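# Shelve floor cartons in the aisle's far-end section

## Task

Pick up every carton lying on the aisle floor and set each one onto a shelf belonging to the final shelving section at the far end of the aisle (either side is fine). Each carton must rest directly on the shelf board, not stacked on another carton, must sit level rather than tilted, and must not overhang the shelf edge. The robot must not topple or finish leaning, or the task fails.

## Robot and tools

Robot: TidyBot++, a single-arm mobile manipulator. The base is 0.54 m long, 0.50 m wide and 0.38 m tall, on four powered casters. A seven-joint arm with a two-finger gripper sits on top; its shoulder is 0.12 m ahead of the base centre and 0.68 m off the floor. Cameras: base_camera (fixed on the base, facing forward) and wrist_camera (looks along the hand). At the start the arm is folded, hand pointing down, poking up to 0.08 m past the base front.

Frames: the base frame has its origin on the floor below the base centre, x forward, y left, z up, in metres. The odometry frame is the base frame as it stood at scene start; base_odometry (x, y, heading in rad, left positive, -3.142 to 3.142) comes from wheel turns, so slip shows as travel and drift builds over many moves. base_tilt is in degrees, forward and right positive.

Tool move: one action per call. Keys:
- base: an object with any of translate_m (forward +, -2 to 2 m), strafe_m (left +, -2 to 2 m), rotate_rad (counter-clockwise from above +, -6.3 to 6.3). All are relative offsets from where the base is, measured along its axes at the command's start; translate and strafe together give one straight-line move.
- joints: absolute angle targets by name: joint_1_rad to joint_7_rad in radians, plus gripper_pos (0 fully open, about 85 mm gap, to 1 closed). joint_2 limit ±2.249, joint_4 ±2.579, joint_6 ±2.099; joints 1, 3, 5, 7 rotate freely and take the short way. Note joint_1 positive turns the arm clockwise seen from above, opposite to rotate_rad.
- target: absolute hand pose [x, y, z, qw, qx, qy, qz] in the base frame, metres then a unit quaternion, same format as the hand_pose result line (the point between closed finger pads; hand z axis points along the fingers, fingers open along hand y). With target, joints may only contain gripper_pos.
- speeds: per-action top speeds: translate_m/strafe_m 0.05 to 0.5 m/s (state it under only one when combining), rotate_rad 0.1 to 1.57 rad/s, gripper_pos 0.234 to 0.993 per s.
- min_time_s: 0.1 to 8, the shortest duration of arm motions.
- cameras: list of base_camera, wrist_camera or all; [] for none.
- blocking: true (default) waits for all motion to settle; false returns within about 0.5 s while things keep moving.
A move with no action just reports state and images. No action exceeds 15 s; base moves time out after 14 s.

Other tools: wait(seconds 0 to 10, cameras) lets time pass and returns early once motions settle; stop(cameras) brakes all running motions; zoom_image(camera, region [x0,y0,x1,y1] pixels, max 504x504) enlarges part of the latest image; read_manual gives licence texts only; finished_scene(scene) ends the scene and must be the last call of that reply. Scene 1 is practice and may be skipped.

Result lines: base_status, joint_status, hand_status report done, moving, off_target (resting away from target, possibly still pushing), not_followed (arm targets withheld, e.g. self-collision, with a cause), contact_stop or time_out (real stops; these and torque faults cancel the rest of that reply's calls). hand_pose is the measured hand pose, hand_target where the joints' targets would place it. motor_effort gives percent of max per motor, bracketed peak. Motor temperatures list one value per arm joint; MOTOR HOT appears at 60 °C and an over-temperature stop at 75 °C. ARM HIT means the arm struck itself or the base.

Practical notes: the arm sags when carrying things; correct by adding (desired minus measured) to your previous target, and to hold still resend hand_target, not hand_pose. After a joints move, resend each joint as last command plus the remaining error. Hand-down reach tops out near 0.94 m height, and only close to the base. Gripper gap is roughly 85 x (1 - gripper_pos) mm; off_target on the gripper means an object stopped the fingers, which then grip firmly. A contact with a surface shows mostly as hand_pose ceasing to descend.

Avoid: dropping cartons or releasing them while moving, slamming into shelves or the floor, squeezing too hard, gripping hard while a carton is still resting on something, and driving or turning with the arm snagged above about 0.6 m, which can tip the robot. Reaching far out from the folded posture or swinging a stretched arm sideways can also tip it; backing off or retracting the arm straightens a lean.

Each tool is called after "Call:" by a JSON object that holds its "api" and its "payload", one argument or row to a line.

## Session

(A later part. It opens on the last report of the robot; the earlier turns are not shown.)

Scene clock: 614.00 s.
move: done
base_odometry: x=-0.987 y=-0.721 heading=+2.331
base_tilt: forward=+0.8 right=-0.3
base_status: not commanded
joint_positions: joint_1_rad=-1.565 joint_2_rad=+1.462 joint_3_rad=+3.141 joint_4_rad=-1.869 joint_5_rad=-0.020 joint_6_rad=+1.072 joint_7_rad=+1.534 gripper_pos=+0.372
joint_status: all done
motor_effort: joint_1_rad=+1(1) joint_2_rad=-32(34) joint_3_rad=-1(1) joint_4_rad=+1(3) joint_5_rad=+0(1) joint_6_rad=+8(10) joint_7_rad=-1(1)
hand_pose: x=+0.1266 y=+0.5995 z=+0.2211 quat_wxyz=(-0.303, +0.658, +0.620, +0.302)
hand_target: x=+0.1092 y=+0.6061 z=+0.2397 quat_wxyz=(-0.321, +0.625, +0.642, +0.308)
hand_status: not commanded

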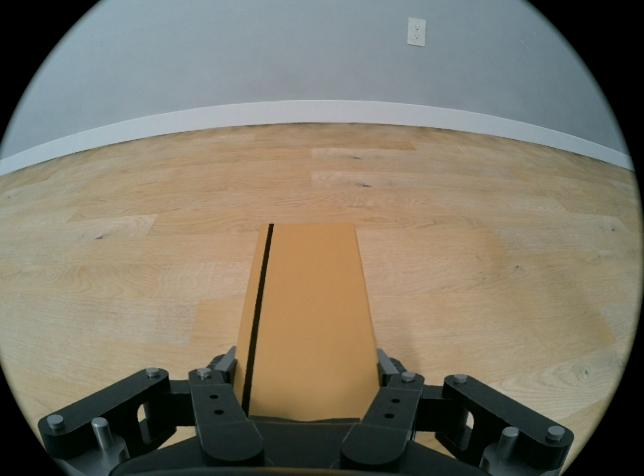

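Call:
{"api": "move", "payload": {
  "joints": {"joint_1_rad": 0.0, "joint_2_rad": 0.232, "joint_4_rad": -2.40, "joint_6_rad": 0.40},
  "min_time_s": 3
}}

Call:
{"api": "move", "payload": {
  "base": {"translate_m": 1.55, "strafe_m": -0.084},
  "speeds": {"translate_m": 0.4},
  "cameras": ["all"]
}}

Call:
{"api": "move", "payload": {
  "joints": {"joint_1_rad": 0.72},
  "min_time_s": 1.5,
  "cameras": ["wrist_camera"]
}}

Scene clock: 654.97 s.
Motor temperatures (°C): [35 38 33 35 38 38 36]
move: done
base_odometry: x=-0.987 y=-0.721 heading=+2.331
base_tilt: forward=+0.8 right=-0.3
base_status: not commanded
joint_positions: joint_1_rad=-0.010 joint_2_rad=+0.252 joint_3_rad=+3.141 joint_4_rad=-2.372 joint_5_rad=-0.020 joint_6_rad=+0.450 joint_7_rad=+1.534 gripper_pos=+0.372
joint_status: all done
motor_effort: joint_1_rad=+1(3) joint_2_rad=-18(35) joint_3_rad=-1(2) joint_4_rad=+12(12) joint_5_rad=+0(1) joint_6_rad=+9(10) joint_7_rad=-1(2)
hand_pose: x=+0.6355 y=+0.0041 z=+0.6391 quat_wxyz=(-0.011, +0.885, -0.021, +0.465)
hand_target: x=+0.6147 y=+0.0050 z=+0.6257 quat_wxyz=(+0.001, +0.898, +0.015, +0.439)
hand_status: not commanded
pictures: none

Scene clock: 659.83 s.
move: done
base_odometry: x=-1.994 y=+0.460 heading=+2.332
base_tilt: forward=+0.8 right=-0.3
base_status: done
joint_positions: joint_1_rad=-0.010 joint_2_rad=+0.246 joint_3_rad=+3.141 joint_4_rad=-2.379 joint_5_rad=-0.020 joint_6_rad=+0.444 joint_7_rad=+1.534 gripper_pos=+0.372
joint_status: not commanded
motor_effort: joint_1_rad=+0(1) joint_2_rad=-18(20) joint_3_rad=-1(1) joint_4_rad=+11(13) joint_5_rad=+0(1) joint_6_rad=+9(10) joint_7_rad=-1(1)
hand_pose: x=+0.6318 y=+0.0039 z=+0.6381 quat_wxyz=(-0.011, +0.887, -0.022, +0.462)
hand_target: x=+0.6147 y=+0.0050 z=+0.6257 quat_wxyz=(+0.001, +0.898, +0.015, +0.439)
hand_status: not commanded
pictures: base_camera, wrist_camera

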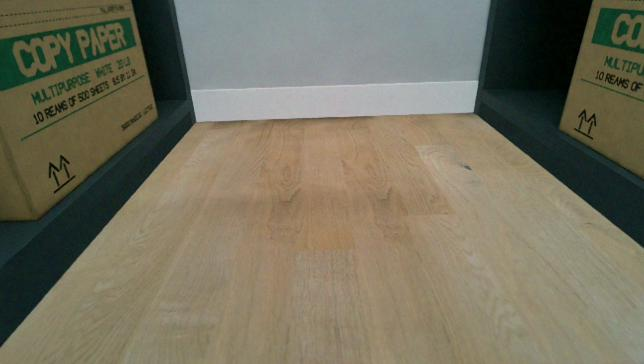

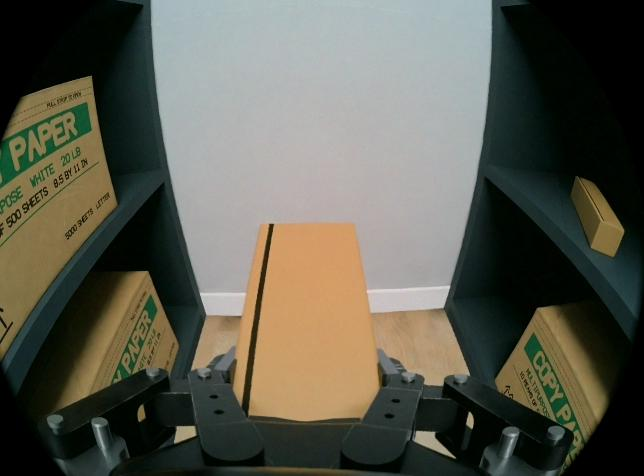

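Scene clock: 661.83 s.
move: done
base_odometry: x=-1.994 y=+0.460 heading=+2.332
base_tilt: forward=+0.8 right=-0.3
base_status: not commanded
joint_positions: joint_1_rad=+0.710 joint_2_rad=+0.246 joint_3_rad=+3.141 joint_4_rad=-2.379 joint_5_rad=-0.020 joint_6_rad=+0.444 joint_7_rad=+1.534 gripper_pos=+0.372
joint_status: all done
motor_effort: joint_1_rad=+0(2) joint_2_rad=-18(19) joint_3_rad=-1(2) joint_4_rad=+11(12) joint_5_rad=+0(1) joint_6_rad=+9(9) joint_7_rad=+0(1)
hand_pose: x=+0.5071 y=-0.3352 z=+0.6381 quat_wxyz=(+0.152, +0.822, -0.332, +0.436)
hand_target: x=+0.4950 y=-0.3231 z=+0.6257 quat_wxyz=(+0.156, +0.846, -0.302, +0.411)
hand_status: not commanded

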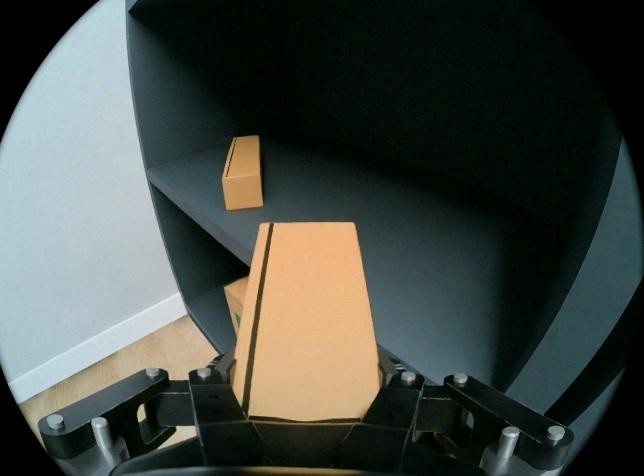

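Call:
{"api": "move", "payload": {
  "base": {"strafe_m": -0.08},
  "speeds": {"strafe_m": 0.1},
  "joints": {"joint_2_rad": 0.725, "joint_4_rad": -1.475, "joint_6_rad": -0.10},
  "min_time_s": 3,
  "cameras": ["wrist_camera", "base_camera"]
}}

Scene clock: 676.67 s.
move: done
base_odometry: x=-1.937 y=+0.515 heading=+2.332
base_tilt: forward=+0.8 right=-0.3
base_status: done
joint_positions: joint_1_rad=+0.716 joint_2_rad=+0.706 joint_3_rad=+3.141 joint_4_rad=-1.511 joint_5_rad=-0.020 joint_6_rad=-0.051 joint_7_rad=+1.534 gripper_pos=+0.372
joint_status: all done
motor_effort: joint_1_rad=-1(2) joint_2_rad=-35(37) joint_3_rad=-1(2) joint_4_rad=+15(17) joint_5_rad=+0(1) joint_6_rad=+8(10) joint_7_rad=+0(1)
hand_pose: x=+0.6958 y=-0.4991 z=+0.6132 quat_wxyz=(+0.137, +0.840, -0.341, +0.401)
hand_target: x=+0.6946 y=-0.5043 z=+0.6043 quat_wxyz=(+0.151, +0.859, -0.309, +0.380)
hand_status: not commanded
pictures: base_camera, wrist_camera

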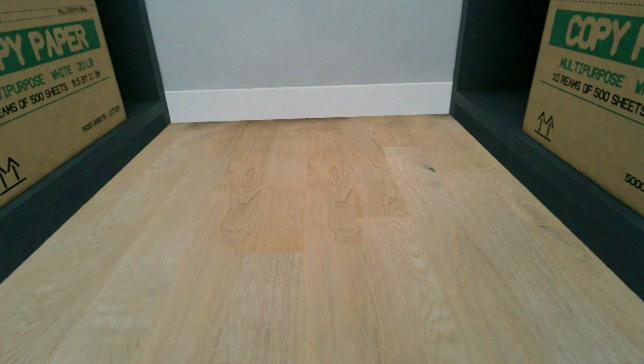

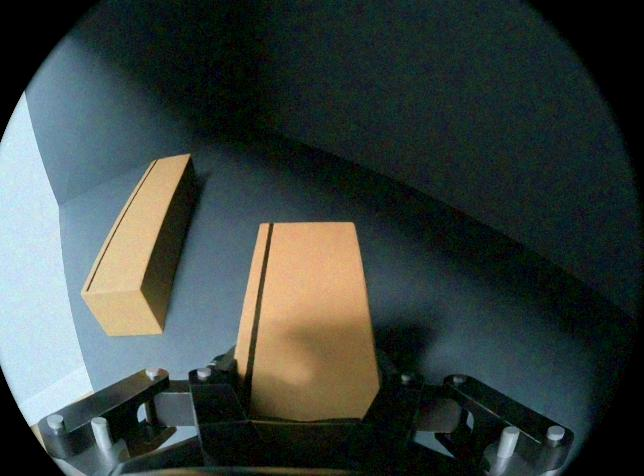

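Call:
{"api": "move", "payload": {
  "joints": {"joint_2_rad": 0.806, "joint_4_rad": -1.372},
  "min_time_s": 1.2
}}

Call:
{"api": "move", "payload": {
  "joints": {"joint_2_rad": 0.832, "joint_4_rad": -1.383, "joint_6_rad": 0.02},
  "min_time_s": 1.2,
  "cameras": ["wrist_camera"]
}}

Scene clock: 684.70 s.
move: done
base_odometry: x=-1.937 y=+0.515 heading=+2.332
base_tilt: forward=+0.8 right=-0.3
base_status: not commanded
joint_positions: joint_1_rad=+0.716 joint_2_rad=+0.785 joint_3_rad=+3.141 joint_4_rad=-1.408 joint_5_rad=-0.020 joint_6_rad=-0.054 joint_7_rad=+1.534 gripper_pos=+0.372
joint_status: all done
motor_effort: joint_1_rad=+0(1) joint_2_rad=-38(38) joint_3_rad=-1(1) joint_4_rad=+16(17) joint_5_rad=+0(1) joint_6_rad=+8(9) joint_7_rad=-1(1)
hand_pose: x=+0.7206 y=-0.5206 z=+0.6015 quat_wxyz=(+0.140, +0.835, -0.339, +0.409)
hand_target: x=+0.7195 y=-0.5261 z=+0.5915 quat_wxyz=(+0.155, +0.855, -0.308, +0.389)
hand_status: not commanded
pictures: none

Scene clock: 686.20 s.
move: done
base_odometry: x=-1.937 y=+0.515 heading=+2.332
base_tilt: forward=+0.8 right=-0.3
base_status: not commanded
joint_positions: joint_1_rad=+0.716 joint_2_rad=+0.809 joint_3_rad=+3.141 joint_4_rad=-1.408 joint_5_rad=-0.020 joint_6_rad=-0.029 joint_7_rad=+1.534 gripper_pos=+0.372
joint_status: all done
motor_effort: joint_1_rad=+1(1) joint_2_rad=-38(39) joint_3_rad=-1(1) joint_4_rad=+16(16) joint_5_rad=+0(1) joint_6_rad=+9(9) joint_7_rad=-1(2)
hand_pose: x=+0.7226 y=-0.5226 z=+0.5883 quat_wxyz=(+0.140, +0.835, -0.339, +0.410)
hand_target: x=+0.7327 y=-0.5362 z=+0.5944 quat_wxyz=(+0.167, +0.838, -0.301, +0.424)
hand_status: not commanded

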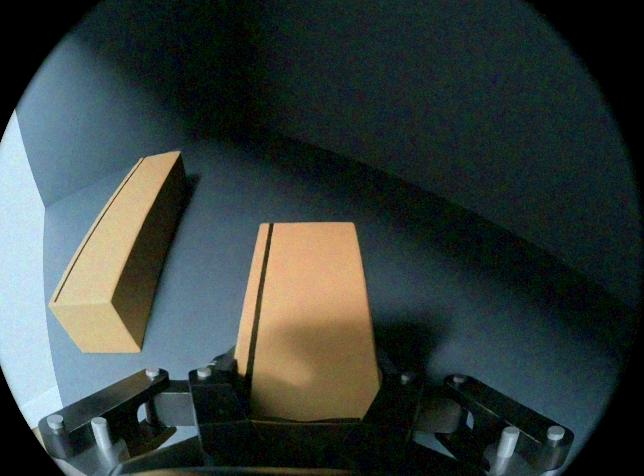

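Call:
{"api": "move", "payload": {
  "joints": {"joint_2_rad": 0.848, "joint_4_rad": -1.38, "joint_6_rad": 0.035},
  "min_time_s": 0.8
}}

Call:
{"api": "move", "payload": {
  "joints": {"joint_2_rad": 0.859, "joint_4_rad": -1.378, "joint_6_rad": 0.043},
  "min_time_s": 0.8
}}

Call:
{"api": "move", "payload": {
  "joints": {"joint_2_rad": 0.869, "joint_4_rad": -1.376, "joint_6_rad": 0.05},
  "min_time_s": 0.8,
  "cameras": ["wrist_camera"]
}}

Scene clock: 690.63 s.
move: done
base_odometry: x=-1.937 y=+0.515 heading=+2.332
base_tilt: forward=+0.8 right=-0.3
base_status: not commanded
joint_positions: joint_1_rad=+0.716 joint_2_rad=+0.826 joint_3_rad=+3.141 joint_4_rad=-1.408 joint_5_rad=-0.020 joint_6_rad=-0.017 joint_7_rad=+1.534 gripper_pos=+0.372
joint_status: all done
motor_effort: joint_1_rad=-1(1) joint_2_rad=-38(40) joint_3_rad=-1(1) joint_4_rad=+16(16) joint_5_rad=+0(1) joint_6_rad=+8(9) joint_7_rad=-1(1)
hand_pose: x=+0.7230 y=-0.5230 z=+0.5776 quat_wxyz=(+0.139, +0.836, -0.340, +0.407)
hand_target: x=+0.7346 y=-0.5377 z=+0.5866 quat_wxyz=(+0.167, +0.837, -0.301, +0.425)
hand_status: not commanded
pictures: none

Scene clock: 691.73 s.
move: done
base_odometry: x=-1.937 y=+0.515 heading=+2.332
base_tilt: forward=+0.8 right=-0.3
base_status: not commanded
joint_positions: joint_1_rad=+0.716 joint_2_rad=+0.836 joint_3_rad=+3.141 joint_4_rad=-1.408 joint_5_rad=-0.020 joint_6_rad=-0.009 joint_7_rad=+1.534 gripper_pos=+0.372
joint_status: all done
motor_effort: joint_1_rad=+0(1) joint_2_rad=-38(39) joint_3_rad=-1(1) joint_4_rad=+15(16) joint_5_rad=+0(1) joint_6_rad=+9(9) joint_7_rad=+0(1)
hand_pose: x=+0.7233 y=-0.5234 z=+0.5717 quat_wxyz=(+0.139, +0.837, -0.340, +0.407)
hand_target: x=+0.7355 y=-0.5384 z=+0.5807 quat_wxyz=(+0.167, +0.838, -0.301, +0.425)
hand_status: not commanded
pictures: none

Scene clock: 692.83 s.
move: done
base_odometry: x=-1.937 y=+0.515 heading=+2.332
base_tilt: forward=+0.8 right=-0.3
base_status: not commanded
joint_positions: joint_1_rad=+0.716 joint_2_rad=+0.839 joint_3_rad=+3.141 joint_4_rad=-1.408 joint_5_rad=-0.020 joint_6_rad=+0.000 joint_7_rad=+1.534 gripper_pos=+0.372
joint_status: all done
motor_effort: joint_1_rad=-1(1) joint_2_rad=-38(39) joint_3_rad=-1(1) joint_4_rad=+15(16) joint_5_rad=+0(1) joint_6_rad=+8(9) joint_7_rad=+0(1)
hand_pose: x=+0.7243 y=-0.5243 z=+0.5711 quat_wxyz=(+0.140, +0.836, -0.339, +0.409)
hand_target: x=+0.7363 y=-0.5390 z=+0.5753 quat_wxyz=(+0.166, +0.838, -0.301, +0.424)
hand_status: not commanded

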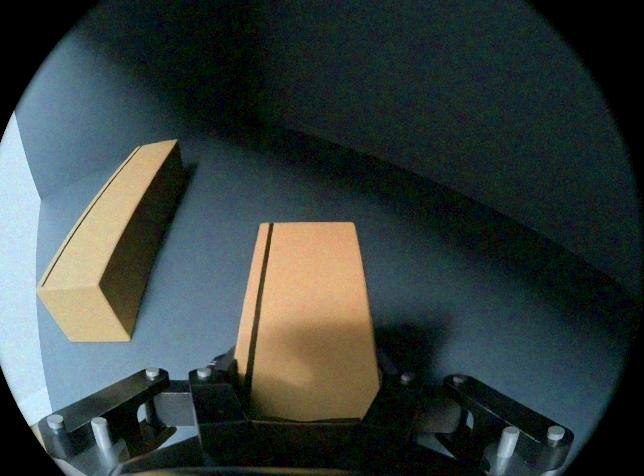

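Call:
{"api": "move", "payload": {
  "joints": {"gripper_pos": 0.2},
  "speeds": {"gripper_pos": 0.234}
}}

Call:
{"api": "move", "payload": {
  "joints": {"joint_2_rad": 0.735, "joint_4_rad": -1.36, "joint_6_rad": -0.12, "gripper_pos": 0.1},
  "min_time_s": 1.5,
  "cameras": ["wrist_camera"]
}}

Call:
{"api": "move", "payload": {
  "base": {"strafe_m": 0.08},
  "joints": {"joint_2_rad": 0.232, "joint_4_rad": -2.40, "joint_6_rad": 0.40},
  "min_time_s": 2,
  "cameras": ["wrist_camera"]
}}

Scene clock: 701.23 s.
move: done
base_odometry: x=-1.937 y=+0.515 heading=+2.332
base_tilt: forward=+0.8 right=-0.3
base_status: not commanded
joint_positions: joint_1_rad=+0.716 joint_2_rad=+0.843 joint_3_rad=+3.141 joint_4_rad=-1.407 joint_5_rad=-0.020 joint_6_rad=+0.003 joint_7_rad=+1.534 gripper_pos=+0.200
joint_status: all done
motor_effort: joint_1_rad=+0(1) joint_2_rad=-37(38) joint_3_rad=-1(1) joint_4_rad=+15(15) joint_5_rad=-1(1) joint_6_rad=+8(9) joint_7_rad=-1(1)
hand_pose: x=+0.7247 y=-0.5247 z=+0.5694 quat_wxyz=(+0.140, +0.835, -0.339, +0.409)
hand_target: x=+0.7363 y=-0.5390 z=+0.5753 quat_wxyz=(+0.166, +0.838, -0.301, +0.424)
hand_status: not commanded
pictures: none

Scene clock: 703.07 s.
move: done
base_odometry: x=-1.937 y=+0.515 heading=+2.332
base_tilt: forward=+0.8 right=-0.3
base_status: not commanded
joint_positions: joint_1_rad=+0.716 joint_2_rad=+0.761 joint_3_rad=+3.141 joint_4_rad=-1.394 joint_5_rad=-0.020 joint_6_rad=-0.072 joint_7_rad=+1.534 gripper_pos=+0.100
joint_status: all done
motor_effort: joint_1_rad=-1(1) joint_2_rad=-37(39) joint_3_rad=-1(1) joint_4_rad=+16(16) joint_5_rad=+0(1) joint_6_rad=+8(9) joint_7_rad=-1(2)
hand_pose: x=+0.7234 y=-0.5229 z=+0.6236 quat_wxyz=(+0.142, +0.831, -0.337, +0.418)
hand_target: x=+0.7230 y=-0.5295 z=+0.6496 quat_wxyz=(+0.165, +0.842, -0.303, +0.415)
hand_status: not commanded

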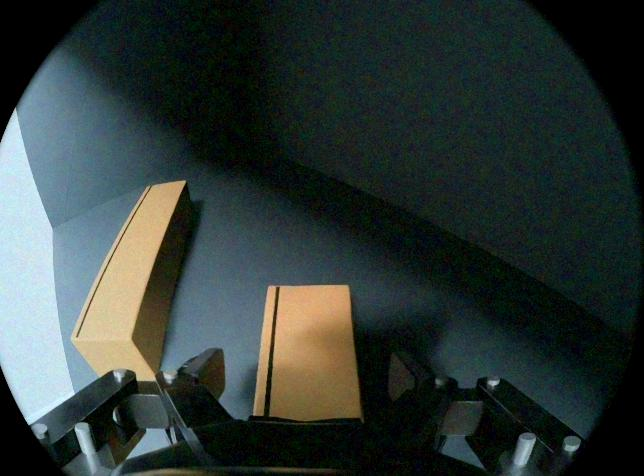

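Scene clock: 705.40 s.
move: done
base_odometry: x=-1.994 y=+0.460 heading=+2.332
base_tilt: forward=+0.8 right=-0.3
base_status: done
joint_positions: joint_1_rad=+0.716 joint_2_rad=+0.252 joint_3_rad=+3.141 joint_4_rad=-2.372 joint_5_rad=-0.020 joint_6_rad=+0.348 joint_7_rad=+1.534 gripper_pos=+0.100
joint_status: all done
motor_effort: joint_1_rad=+0(3) joint_2_rad=-18(40) joint_3_rad=-1(2) joint_4_rad=+11(16) joint_5_rad=+0(1) joint_6_rad=+8(9) joint_7_rad=+0(1)
hand_pose: x=+0.4942 y=-0.3269 z=+0.6143 quat_wxyz=(+0.139, +0.841, -0.342, +0.396)
hand_target: x=+0.4950 y=-0.3231 z=+0.6257 quat_wxyz=(+0.156, +0.846, -0.302, +0.411)
hand_status: not commanded

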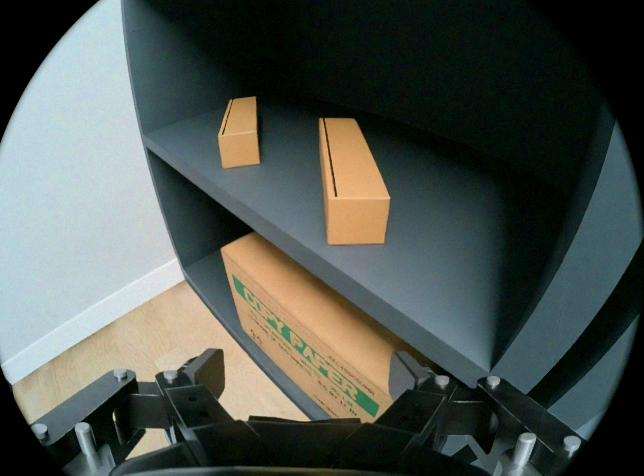

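Call:
{"api": "move", "payload": {
  "joints": {"joint_1_rad": 0.2},
  "min_time_s": 1
}}

Call:
{"api": "move", "payload": {
  "joints": {"joint_2_rad": -0.145, "joint_4_rad": -1.077, "joint_6_rad": -1.32},
  "min_time_s": 3
}}

Call:
{"api": "move", "payload": {
  "joints": {"joint_1_rad": 0.56},
  "min_time_s": 1,
  "cameras": ["wrist_camera"]
}}

Scene clock: 749.03 s.
move: done
base_odometry: x=-1.994 y=+0.460 heading=+2.332
base_tilt: forward=+0.8 right=-0.3
base_status: not commanded
joint_positions: joint_1_rad=+0.210 joint_2_rad=+0.252 joint_3_rad=+3.141 joint_4_rad=-2.372 joint_5_rad=-0.020 joint_6_rad=+0.351 joint_7_rad=+1.534 gripper_pos=+0.100
joint_status: all done
motor_effort: joint_1_rad=+0(2) joint_2_rad=-18(19) joint_3_rad=-1(1) joint_4_rad=+11(12) joint_5_rad=+0(1) joint_6_rad=+8(9) joint_7_rad=+0(2)
hand_pose: x=+0.6061 y=-0.1043 z=+0.6149 quat_wxyz=(+0.035, +0.899, -0.121, +0.419)
hand_target: x=+0.6058 y=-0.0936 z=+0.6257 quat_wxyz=(+0.045, +0.895, -0.075, +0.437)
hand_status: not commanded
pictures: none

Scene clock: 752.70 s.
move: done
base_odometry: x=-1.994 y=+0.460 heading=+2.332
base_tilt: forward=+0.8 right=-0.3
base_status: not commanded
joint_positions: joint_1_rad=+0.210 joint_2_rad=-0.139 joint_3_rad=+3.141 joint_4_rad=-1.107 joint_5_rad=-0.020 joint_6_rad=-1.270 joint_7_rad=+1.534 gripper_pos=+0.100
joint_status: all done
motor_effort: joint_1_rad=-1(2) joint_2_rad=-11(21) joint_3_rad=+0(1) joint_4_rad=+15(19) joint_5_rad=+0(1) joint_6_rad=+8(9) joint_7_rad=-1(1)
hand_pose: x=+0.5558 y=-0.0854 z=+1.0842 quat_wxyz=(+0.028, +0.893, -0.109, +0.436)
hand_target: x=+0.5422 y=-0.0937 z=+1.0897 quat_wxyz=(+0.058, +0.898, -0.093, +0.427)
hand_status: not commanded
pictures: none

Scene clock: 754.20 s.
move: done
base_odometry: x=-1.994 y=+0.460 heading=+2.332
base_tilt: forward=+0.8 right=-0.3
base_status: not commanded
joint_positions: joint_1_rad=+0.549 joint_2_rad=-0.139 joint_3_rad=+3.141 joint_4_rad=-1.107 joint_5_rad=-0.019 joint_6_rad=-1.271 joint_7_rad=+1.534 gripper_pos=+0.100
joint_status: all done
motor_effort: joint_1_rad=+0(2) joint_2_rad=-11(11) joint_3_rad=-1(1) joint_4_rad=+15(16) joint_5_rad=+0(1) joint_6_rad=+9(9) joint_7_rad=-1(2)
hand_pose: x=+0.5023 y=-0.2257 z=+1.0838 quat_wxyz=(+0.101, +0.862, -0.258, +0.424)
hand_target: x=+0.4820 y=-0.2367 z=+1.0897 quat_wxyz=(+0.133, +0.867, -0.252, +0.409)
hand_status: not commanded

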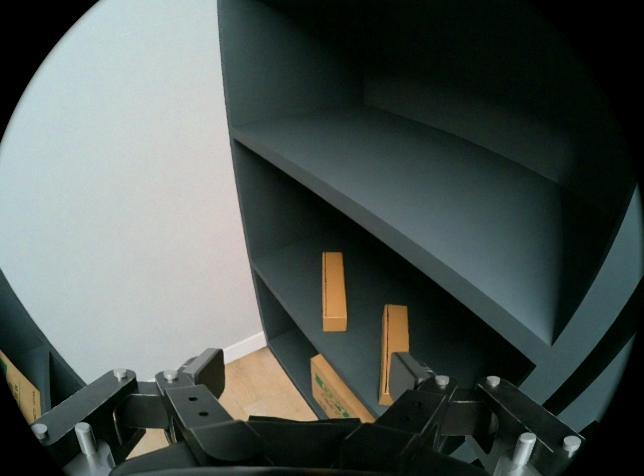

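Call:
{"api": "zoom_image", "payload": {
  "camera": "wrist_camera",
  "region": [200, 80, 420, 300]
}}

Scaled by 2.291.

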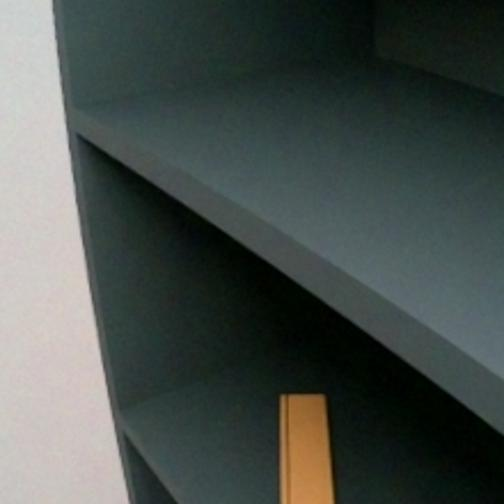

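Call:
{"api": "finished_scene", "payload": {
  "scene": 1
}}

The scene is finished: the task was done.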